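# Index the turntable one hole clockwise with plunger reseated

## Task

Rotate the turntable forward by exactly one hole, turning clockwise when viewed from above. The plunger's pin must end up pushed all the way down into the new hole. The fixture must stay upright on the deck, and neither gripper may touch it at the end. A wrist camera cable resting on it counts as touching.

## Robot and tools

Robot: two 6-joint arms, left_arm and right_arm, each with a parallel two-finger gripper and a wrist camera. Cameras: cam_head_left, cam_head_right, cam_left_wrist, cam_right_wrist, all 896x504.

Frames. The scene frame has its origin at table-top height, midway between the nominal arm bases. +x points out over the table, +z is up, and left_arm sits on the +y side. Image left and right do not match these arm names. Calibrated bases in the scene frame: left_arm at (+0.025, +0.326, +0.031) m, right_arm at (-0.004, -0.268, +0.031) m. Both are almost unrotated, with only a slight yaw, and each has +z up. Results report each hand's end_effector_position (m) and end_effector_quat_wxyz in that arm's own base frame. Expect errors of up to a few cm, more at long reach. Fixed cameras and the table use the scene frame. On the gripper, the fingers point along its +z and open and close along its y. The reported position is between the pads, about 1 cm back from the tips.

The row. Every motion command uses rows of 14 numbers, always covering both arms. Numbers 1-6 are left_arm's absolute joint angles in radians, number 7 is left_arm's opening, and numbers 8-14 repeat this for right_arm. Joint order within each arm: waist, shoulder, elbow, wrist roll, wrist yaw, wrist pitch. Ranges in that order: waist -2.618 to 3.054, shoulder 0.000 to 3.142, elbow 0.000 to 3.142, wrist roll -2.094 to 2.094, wrist yaw -1.571 to 1.571, wrist pitch -1.571 to 1.571. The true ends can differ by up to 0.059 rad. A target more than 0.059 rad beyond an end, and farther out than the current angle, makes the call refused. A target beyond the real end is clipped, and the result may say "joint sent to its limit". Opening runs from -1 (closed) to +1 (fully open, pad gap 0.094 m). It is a target, not an offset. To keep an arm or gripper as it is, resend its current "Joint targets" values and its current opening. A 0 in the opening slot commands half-open.

Tools.
execute_actions(actions, cameras): actions is a list of actions. Each action is a table of at most 15 rows, and each row lasts one 1/30 s step. If a table is short, its last row holds for the rest of the 0.5 s action. An empty list just returns the current state. cameras is a list of names: omit it, pass null or ["all"] for every camera, pass [] for none. A wrong name voids the call.
move(target, speed, blend, opening_speed, blocking, cameras): target is one row, or a list of up to 15 rows that share at most 10 s. All joints are interpolated together, so the hand traces a curve. speed is the peak rate in rad/s of the joint that has the farthest to go: 0.01 to 12.57, default 0.5, either one value or one per target. blend is in rad and rounds off intermediate targets. opening_speed is the rate at which the commanded opening changes, per second on the -1..+1 scale, at least 0.2. Use a low value to close gently. With blocking=false the call returns after about 0.5 s while the motion continues, and a new move replaces it. Moves do not avoid obstacles or the other arm.
wait(seconds 0-10, cameras) lets time pass under the last commands. stop(cameras) brakes a running move. zoom_image(camera, region=[x0,y0,x1,y1]) enlarges a part of that camera's latest image, up to 504x504 px, with (0,0) at top-left. read_manual(section="licences") only returns licence text. finished_scene(scene) ends the scene with the given integer scene number and cannot be undone. The goal must then hold with the robot off the fixture.

Results. Joint positions and Joint velocities give one block per arm in row order (rad, rad/s), then the pad gap (m, m/s). "within noise" means that arm is still. Joint targets shows what the joints are being driven toward now. Tool commands shows the gripper commands. grip_measured uses the opening scale. With nothing held it reads up to about 2.7 mm wide. Once the pads hit something it keeps following the command down to the force limit, so there is no visible stop at contact. Joint torques (N m, row order without the gripper) include gravity and friction. Joints 1-3 wrap at ±28. Action results include step readings. move adds a "move:" line: done, off_target (at rest but more than 0.035 rad off), moving, held (a step was withheld, or the clearance check halted the path) or fault, plus limits=held when needed. "joint command not followed" means the clearance check altered some targets.

Motion limits. On each step a joint target may lead its measured angle by at most 0.339 rad for waist, shoulder and elbow, and 2.2 rad for the wrist joints. If a command would move a gripper more than 200 mm from where it is, that arm's targets are scaled back. Very small turns may not start. An unfinished motion may need to be sent again. The simulation keeps running while you think.

Gripping. Each pad pushes roughly 50-64 N, with a brief spike at first touch. To release, command well above grip_measured. Close slowly on anything fragile.

Avoid: dropping or flinging parts, releasing anything still moving, fast impacts, hard pressing (driving a target far past contact pushes harder), contact between the two arms, and closing one gripper on the other's fingers. Also avoid knocking the fixture over and leaving anything off the table, which fails the task. Motors heat up when holding loads, when stretched out, or when pushing against something. MOTOR HOT appears at 75 °C. At 90 °C an OVER-TEMPERATURE FAULT folds that arm away for the rest of the scene. At 100 °C the arm goes limp. Any arm stop is costly.

Each tool is called by a JSON object that holds its "fn" and its "kwargs", one argument or row to a line.

## Session

{"fn": "execute_actions", "kwargs": {
  "actions": [],
  "cameras": ["cam_head_left"]
}}

{"fn": "zoom_image", "kwargs": {
  "camera": "cam_head_left",
  "region": [350, 230, 550, 390]
}}

Scene clock: 0.00 s.
left_arm: end_effector_position=(+0.3789, +0.0005, +0.1416) grip_measured=+1.000 end_effector_quat_wxyz=(+0.682, -0.014, +0.730, +0.047) | right_arm: end_effector_position=(+0.3580, -0.0478, +0.1413) grip_measured=+1.000 end_effector_quat_wxyz=(+0.679, +0.114, +0.720, -0.089)
Joint names: [waist, shoulder, elbow, wrist roll, wrist yaw, wrist pitch]
Joint positions: left_arm=[-0.079 1.56 0.222 0.039 -0.166 1.272 0.094] | right_arm=[0.009 1.506 0.165 0.047 0.296 1.275 0.094]
Joint velocities: within noise
Joint torques (N m): no reading
Heat: left arm: 31 °C; right arm: 32 °C.
Joint targets: left_arm=[-0.079 1.557 0.226 0.038 -0.166 1.267] | right_arm=[0.009 1.502 0.170 0.046 0.296 1.270]
Tool commands: left_gripper/opening=+1.0 right_gripper/opening=+1.0
Images, in order (width x height): cam_head_left 896x504.

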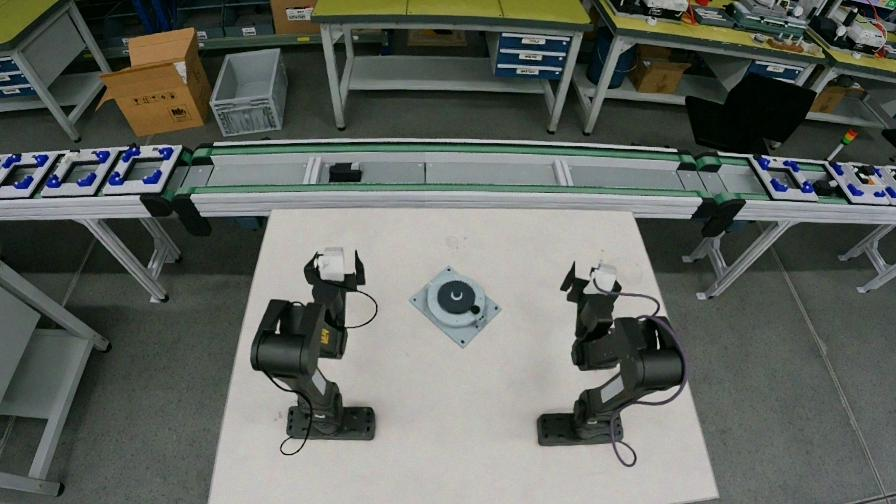

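Scaled by 2.520 from the camera's 896x504 image, which has a finer 1280x720 frame.

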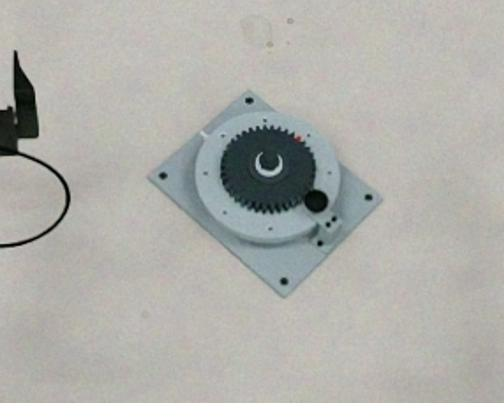

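{"fn": "move", "kwargs": {
  "target": [
    [-0.791, 1.550, 0.379, -1.57, 0.0, 0.621, -1.0, 0.669, 1.55, 1.390, 0.0, 0.0, -0.931, 0.3],
    [-0.791, 1.550, 0.379, -1.57, 0.0, 0.621, -1.0, 0.669, 1.820, 1.390, 0.0, 0.0, -0.931, 0.3]
  ],
  "speed": [1.5, 0.7],
  "blend": 0.1,
  "cameras": ["cam_left_wrist", "cam_right_wrist"]
}}

Scene clock: 15.07 s.
left_arm: end_effector_position=(+0.2638, -0.2615, +0.0431) grip_measured=-0.995 end_effector_quat_wxyz=(+0.188, -0.333, +0.809, -0.446) | right_arm: end_effector_position=(+0.3023, +0.2349, +0.0811) grip_measured=+0.302 end_effector_quat_wxyz=(+0.099, -0.319, +0.942, +0.029)
Joint names: [waist, shoulder, elbow, wrist roll, wrist yaw, wrist pitch]
Joint positions: left_arm=[-0.785 1.56 0.355 -1.564 -0.003 0.644 0] | right_arm=[0.663 1.819 1.378 0.009 0.01 -0.923 0.061]
Joint velocities: within noise
Joint torques (N m): left_arm=[-0.54 -6.12 6.2 -0.04 0.02 1.79] | right_arm=[0.55 -8.77 8.94 -0.08 -0.11 0.53]
Heat: left arm: 32 °C; right arm: 32 °C.
Joint targets: left_arm=[-0.791 1.550 0.379 -1.570 0.000 0.621] | right_arm=[0.669 1.820 1.390 0.000 0.000 -0.931]
move: done
Images, in order (width x height): cam_left_wrist 896x504, cam_right_wrist 896x504.

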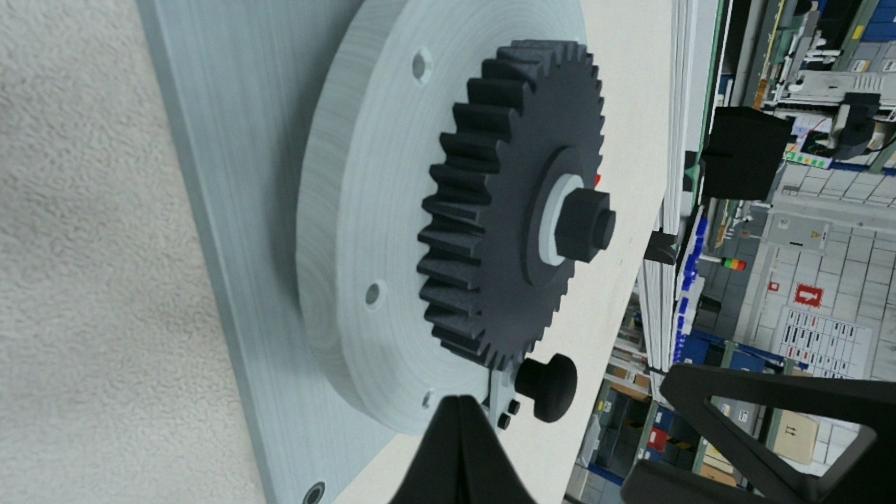

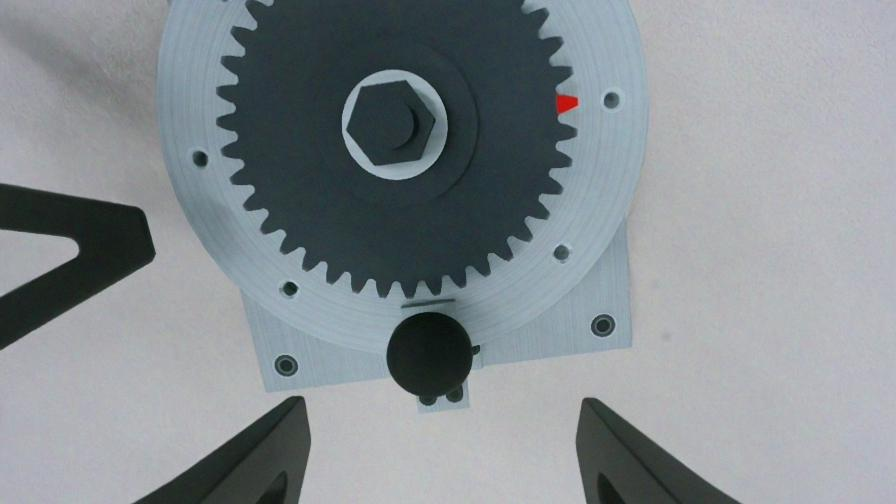

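{"fn": "move", "kwargs": {
  "target": [
    [-0.791, 1.7235, 0.342, -1.57, 0.0, 0.8315, -1.0, 0.6815, 1.8646, 1.213, 0.0, 0.0, -0.710, 0.3],
    [-0.791, 1.7235, 0.342, -1.57, 0.0, 0.8315, -1.0, 0.6815, 1.8646, 1.213, 0.0, 0.0, -0.710, -1.0],
    [-0.791, 1.7235, 0.342, -1.57, 0.0, 0.8315, -1.0, 0.6755, 1.662, 1.334, 0.0, 0.0, -0.467, -1.0]
  ],
  "speed": [0.35, 0.35, 0.3],
  "opening_speed": 1.2,
  "cameras": ["cam_left_wrist", "cam_right_wrist"]
}}

Scene clock: 31.40 s.
left_arm: end_effector_position=(+0.2707, -0.2685, +0.0264) grip_measured=-0.995 end_effector_quat_wxyz=(+0.191, -0.331, +0.804, -0.455) | right_arm: end_effector_position=(+0.3005, +0.2390, +0.0431) grip_measured=-0.488 end_effector_quat_wxyz=(+0.120, -0.323, +0.938, +0.038)
Joint names: [waist, shoulder, elbow, wrist roll, wrist yaw, wrist pitch]
Joint positions: left_arm=[-0.785 1.71 0.355 -1.565 -0.002 0.817 0] | right_arm=[0.673 1.826 1.219 0.008 0.008 -0.711 0.024]
Joint velocities: within noise
Joint torques (N m): left_arm=[-0.54 -4.68 2.65 -0.04 -0.01 2.23] | right_arm=[0.17 -22.01 18.99 -0.06 -0.1 2.86]
Heat: left arm: 32 °C; right arm: 34 °C.
Joint targets: left_arm=[-0.791 1.724 0.342 -1.570 0.000 0.832] | right_arm=[0.676 1.662 1.334 0.000 0.000 -0.467]
move: off_target (right_arm); right_arm: the wrist pitch is farthest, 0.244 rad from its target
Images, in order (width x height): cam_left_wrist 896x504, cam_right_wrist 896x504.

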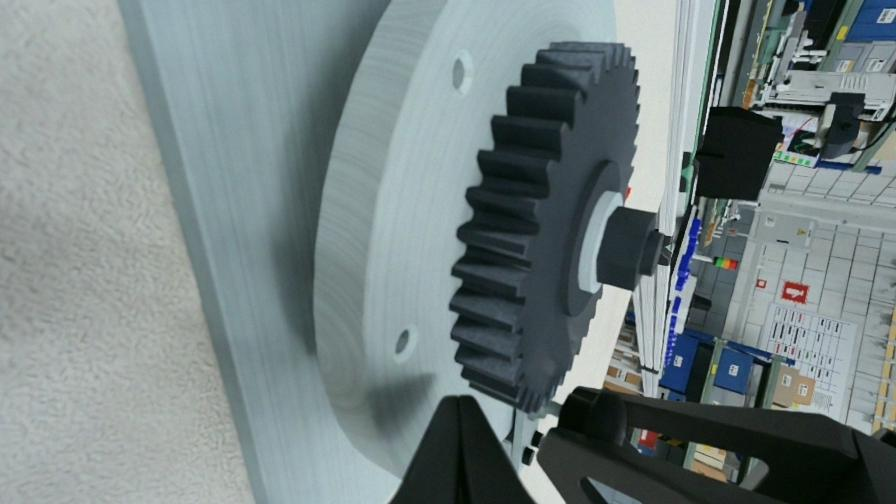

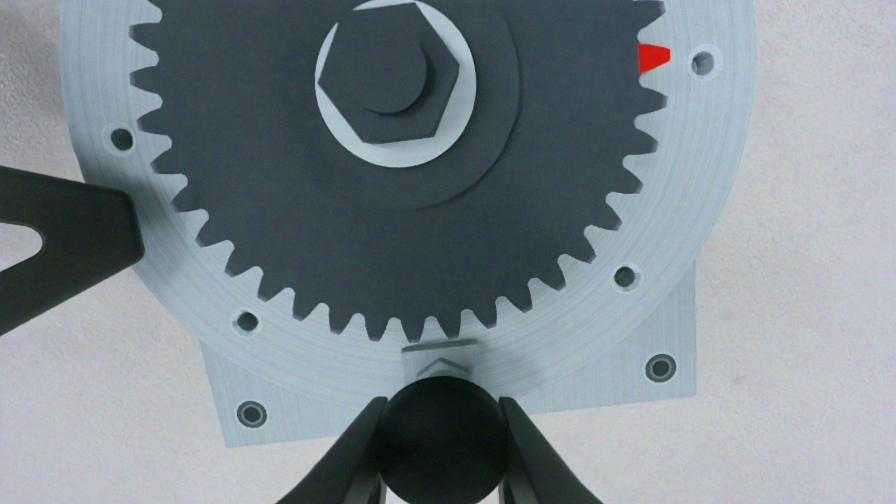

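{"fn": "move", "kwargs": {
  "target": [
    [-0.791, 1.7705, 0.303, -1.57, 0.0, 0.571, -1.0, 0.6755, 1.662, 1.334, 0.0, 0.0, -0.467, -1.0],
    [-0.699, 1.7705, 0.303, -1.57, 0.0, 0.571, -1.0, 0.6755, 1.662, 1.334, 0.0, 0.0, -0.467, -1.0],
    [-0.632, 1.796, 0.3385, -1.57, 0.0, 0.571, -1.0, 0.6755, 1.662, 1.334, 0.0, 0.0, -0.467, -1.0]
  ],
  "speed": [0.45, 0.15, 0.12],
  "cameras": ["cam_left_wrist", "cam_right_wrist"]
}}

Scene clock: 45.00 s.
left_arm: end_effector_position=(+0.3020, -0.2319, +0.0145) grip_measured=-0.995 end_effector_quat_wxyz=(+0.204, -0.385, +0.791, -0.430) | right_arm: end_effector_position=(+0.3006, +0.2389, +0.0431) grip_measured=-0.488 end_effector_quat_wxyz=(+0.120, -0.323, +0.938, +0.038)
Joint names: [waist, shoulder, elbow, wrist roll, wrist yaw, wrist pitch]
Joint positions: left_arm=[-0.646 1.744 0.372 -1.565 0.025 0.795 0] | right_arm=[0.673 1.826 1.219 0.008 0.008 -0.711 0.024]
Joint velocities: within noise
Joint torques (N m): left_arm=[1.11 -1.47 1.06 -0.03 -0.23 -0.56] | right_arm=[0.17 -22 19 -0.06 -0.1 2.86]
Heat: left arm: 32 °C; right arm: 40 °C.
Joint targets: left_arm=[-0.632 1.796 0.338 -1.570 0.000 0.571] | right_arm=[0.676 1.662 1.334 0.000 0.000 -0.467]
move: off_target (left_arm, right_arm); left_arm: the wrist pitch is farthest, 0.224 rad from its target; right_arm: the wrist pitch is farthest, 0.244 rad from its target
Images, in order (width x height): cam_left_wrist 896x504, cam_right_wrist 896x504.

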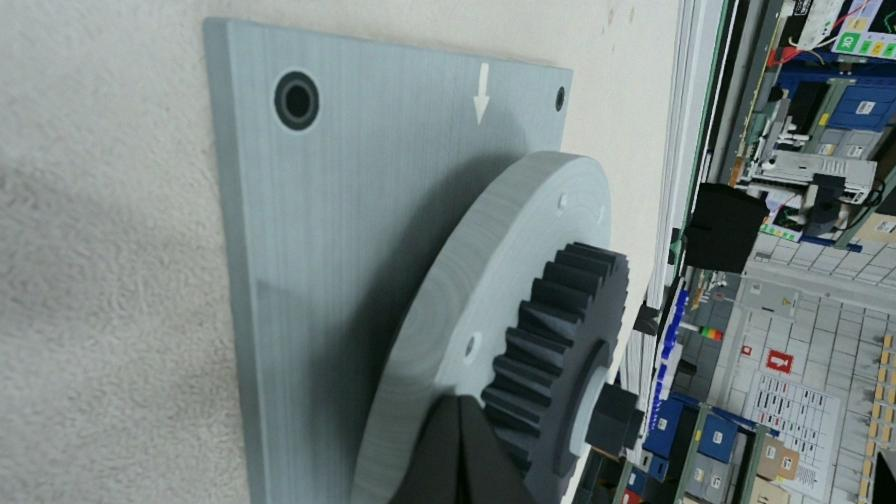

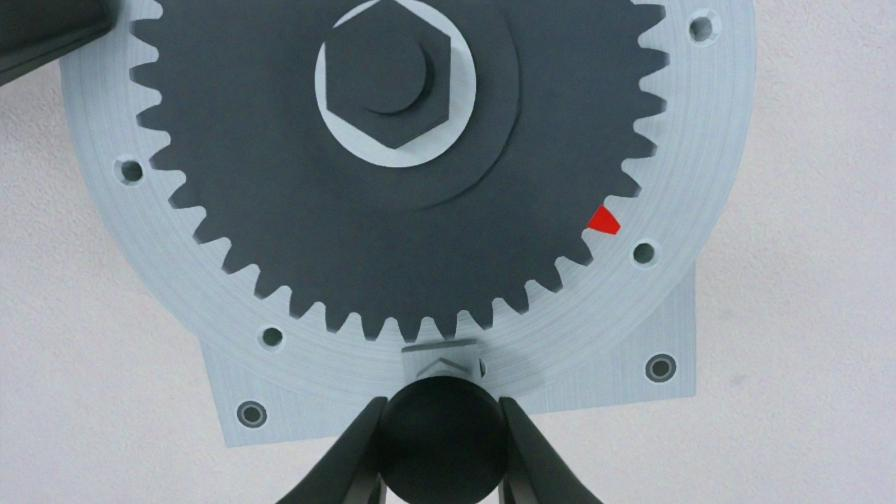

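{"fn": "move", "kwargs": {
  "target": [
    [-0.6075, 1.807, 0.3545, -1.57, 0.0, 0.571, -1.0, 0.6755, 1.662, 1.334, 0.0, 0.0, -0.467, -1.0],
    [-0.6075, 1.807, 0.3545, -1.57, 0.0, 0.571, -1.0, 0.6755, 1.662, 1.334, 0.0, 0.0, -0.467, -1.0]
  ],
  "speed": [0.1, 0.1],
  "cameras": ["cam_right_wrist"]
}}

Scene clock: 56.33 s.
left_arm: end_effector_position=(+0.3095, -0.2281, +0.0147) grip_measured=-0.995 end_effector_quat_wxyz=(+0.207, -0.392, +0.786, -0.430) | right_arm: end_effector_position=(+0.3005, +0.2390, +0.0431) grip_measured=-0.488 end_effector_quat_wxyz=(+0.120, -0.323, +0.938, +0.038)
Joint names: [waist, shoulder, elbow, wrist roll, wrist yaw, wrist pitch]
Joint positions: left_arm=[-0.624 1.756 0.385 -1.565 0.03 0.795 0] | right_arm=[0.673 1.826 1.219 0.008 0.008 -0.711 0.024]
Joint velocities: within noise
Joint torques (N m): left_arm=[1.32 -1.61 1.31 -0.05 -0.28 -0.56] | right_arm=[0.17 -21.98 19.02 -0.08 -0.1 2.87]
Heat: left arm: 31 °C; right arm: 43 °C.
Joint targets: left_arm=[-0.608 1.807 0.354 -1.570 0.000 0.571] | right_arm=[0.676 1.662 1.334 0.000 0.000 -0.467]
move: off_target (left_arm, right_arm); left_arm: the wrist pitch is farthest, 0.224 rad from its target; right_arm: the wrist pitch is farthest, 0.244 rad from its target
Images, in order (width x height): cam_right_wrist 896x504.

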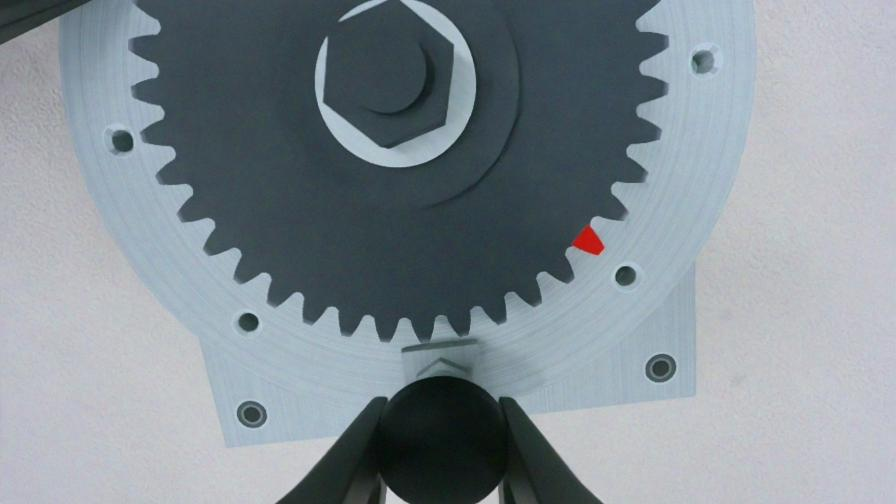

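{"fn": "move", "kwargs": {
  "target": [-0.6075, 1.807, 0.3545, -1.57, 0.0, 0.571, -1.0, 0.6755, 1.8646, 1.213, 0.0, 0.0, -0.710, -1.0],
  "speed": 0.3,
  "cameras": ["cam_right_wrist"]
}}

Scene clock: 64.50 s.
left_arm: end_effector_position=(+0.3097, -0.2278, +0.0147) grip_measured=-0.995 end_effector_quat_wxyz=(+0.207, -0.392, +0.786, -0.430) | right_arm: end_effector_position=(+0.2969, +0.2361, +0.0342) grip_measured=-0.488 end_effector_quat_wxyz=(+0.105, -0.324, +0.940, +0.033)
Joint names: [waist, shoulder, elbow, wrist roll, wrist yaw, wrist pitch]
Joint positions: left_arm=[-0.623 1.756 0.385 -1.565 0.03 0.795 0] | right_arm=[0.673 1.847 1.216 0.008 0.008 -0.72 0.024]
Joint velocities: within noise
Joint torques (N m): left_arm=[1.28 -1.63 1.28 -0.04 -0.29 -0.55] | right_arm=[0.2 -7.5 7.21 -0.06 -0.09 0.72]
Heat: left arm: 31 °C; right arm: 44 °C.
Joint targets: left_arm=[-0.607 1.807 0.354 -1.570 0.000 0.571] | right_arm=[0.676 1.864 1.213 0.000 0.000 -0.710]
move: off_target (left_arm); left_arm: the wrist pitch is farthest, 0.224 rad from its target
Images, in order (width x height): cam_right_wrist 896x504.

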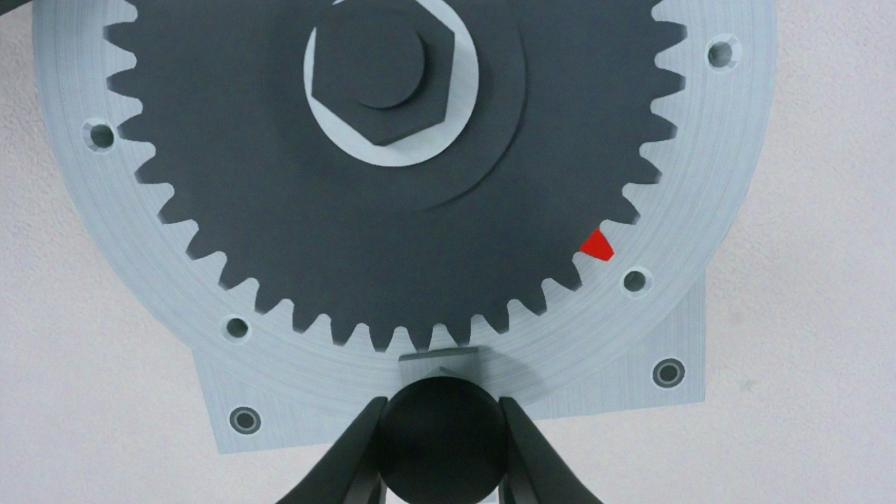

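{"fn": "move", "kwargs": {
  "target": [
    [-0.61, 1.54, 0.400, -1.57, 0.0, 0.65, -1.0, 0.6755, 1.8646, 1.213, 0.0, 0.0, -0.710, -1.0],
    [-0.61, 1.54, 0.400, -1.57, 0.0, 0.65, -1.0, 0.6755, 1.8646, 1.213, 0.0, 0.0, -0.710, 0.3],
    [-0.35, 1.50, 0.35, -1.57, 0.0, 0.75, -1.0, 0.6755, 1.55, 1.25, 0.0, 0.0, -0.75, 0.3],
    [-0.05, 1.54, 0.193, -0.8, 0.0, 1.25, -1.0, 0.10, 1.54, 0.40, 0.0, 0.0, 1.0, 0.3]
  ],
  "speed": [0.5, 0.5, 0.7, 1.3],
  "blend": [0, 0, 0.1, 0],
  "opening_speed": 1.5,
  "cameras": ["cam_head_left"]
}}

{"fn": "zoom_image", "kwargs": {
  "camera": "cam_head_left",
  "region": [395, 255, 515, 355]
}}

Scene clock: 82.07 s.
left_arm: end_effector_position=(+0.3744, -0.0216, +0.1369) grip_measured=-0.995 end_effector_quat_wxyz=(+0.610, -0.271, +0.687, -0.287) | right_arm: end_effector_position=(+0.4142, +0.0450, +0.1433) grip_measured=+0.298 end_effector_quat_wxyz=(+0.646, -0.037, +0.761, +0.035)
Joint names: [waist, shoulder, elbow, wrist roll, wrist yaw, wrist pitch]
Joint positions: left_arm=[-0.057 1.528 0.207 -0.816 0.007 1.229 0] | right_arm=[0.108 1.557 0.408 0.007 0.005 0.987 0.061]
Joint velocities: within noise
Joint torques (N m): left_arm=[0.51 -3.33 2.85 0.19 -0.08 2.49] | right_arm=[-0.87 -6.83 6.05 -0.05 -0.07 1.89]
Heat: left arm: 31 °C; right arm: 39 °C.
Joint targets: left_arm=[-0.050 1.540 0.193 -0.800 0.000 1.250] | right_arm=[0.100 1.540 0.400 0.000 0.000 1.000]
move: done
Images, in order (width x height): cam_head_left 896x504.

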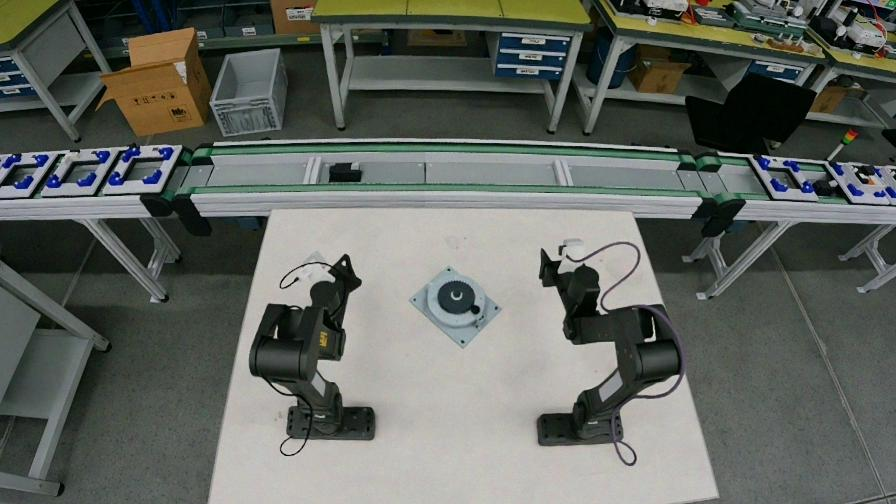

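Scaled by 4.200 from the camera's 896x504 image, which has a finer 1280x720 frame.

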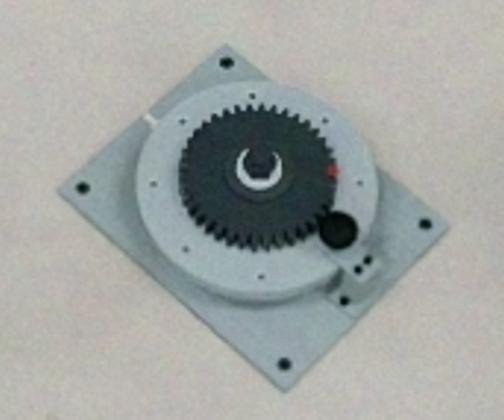

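{"fn": "finished_scene", "kwargs": {
  "scene": 2
}}

The scene is finished: the task was done.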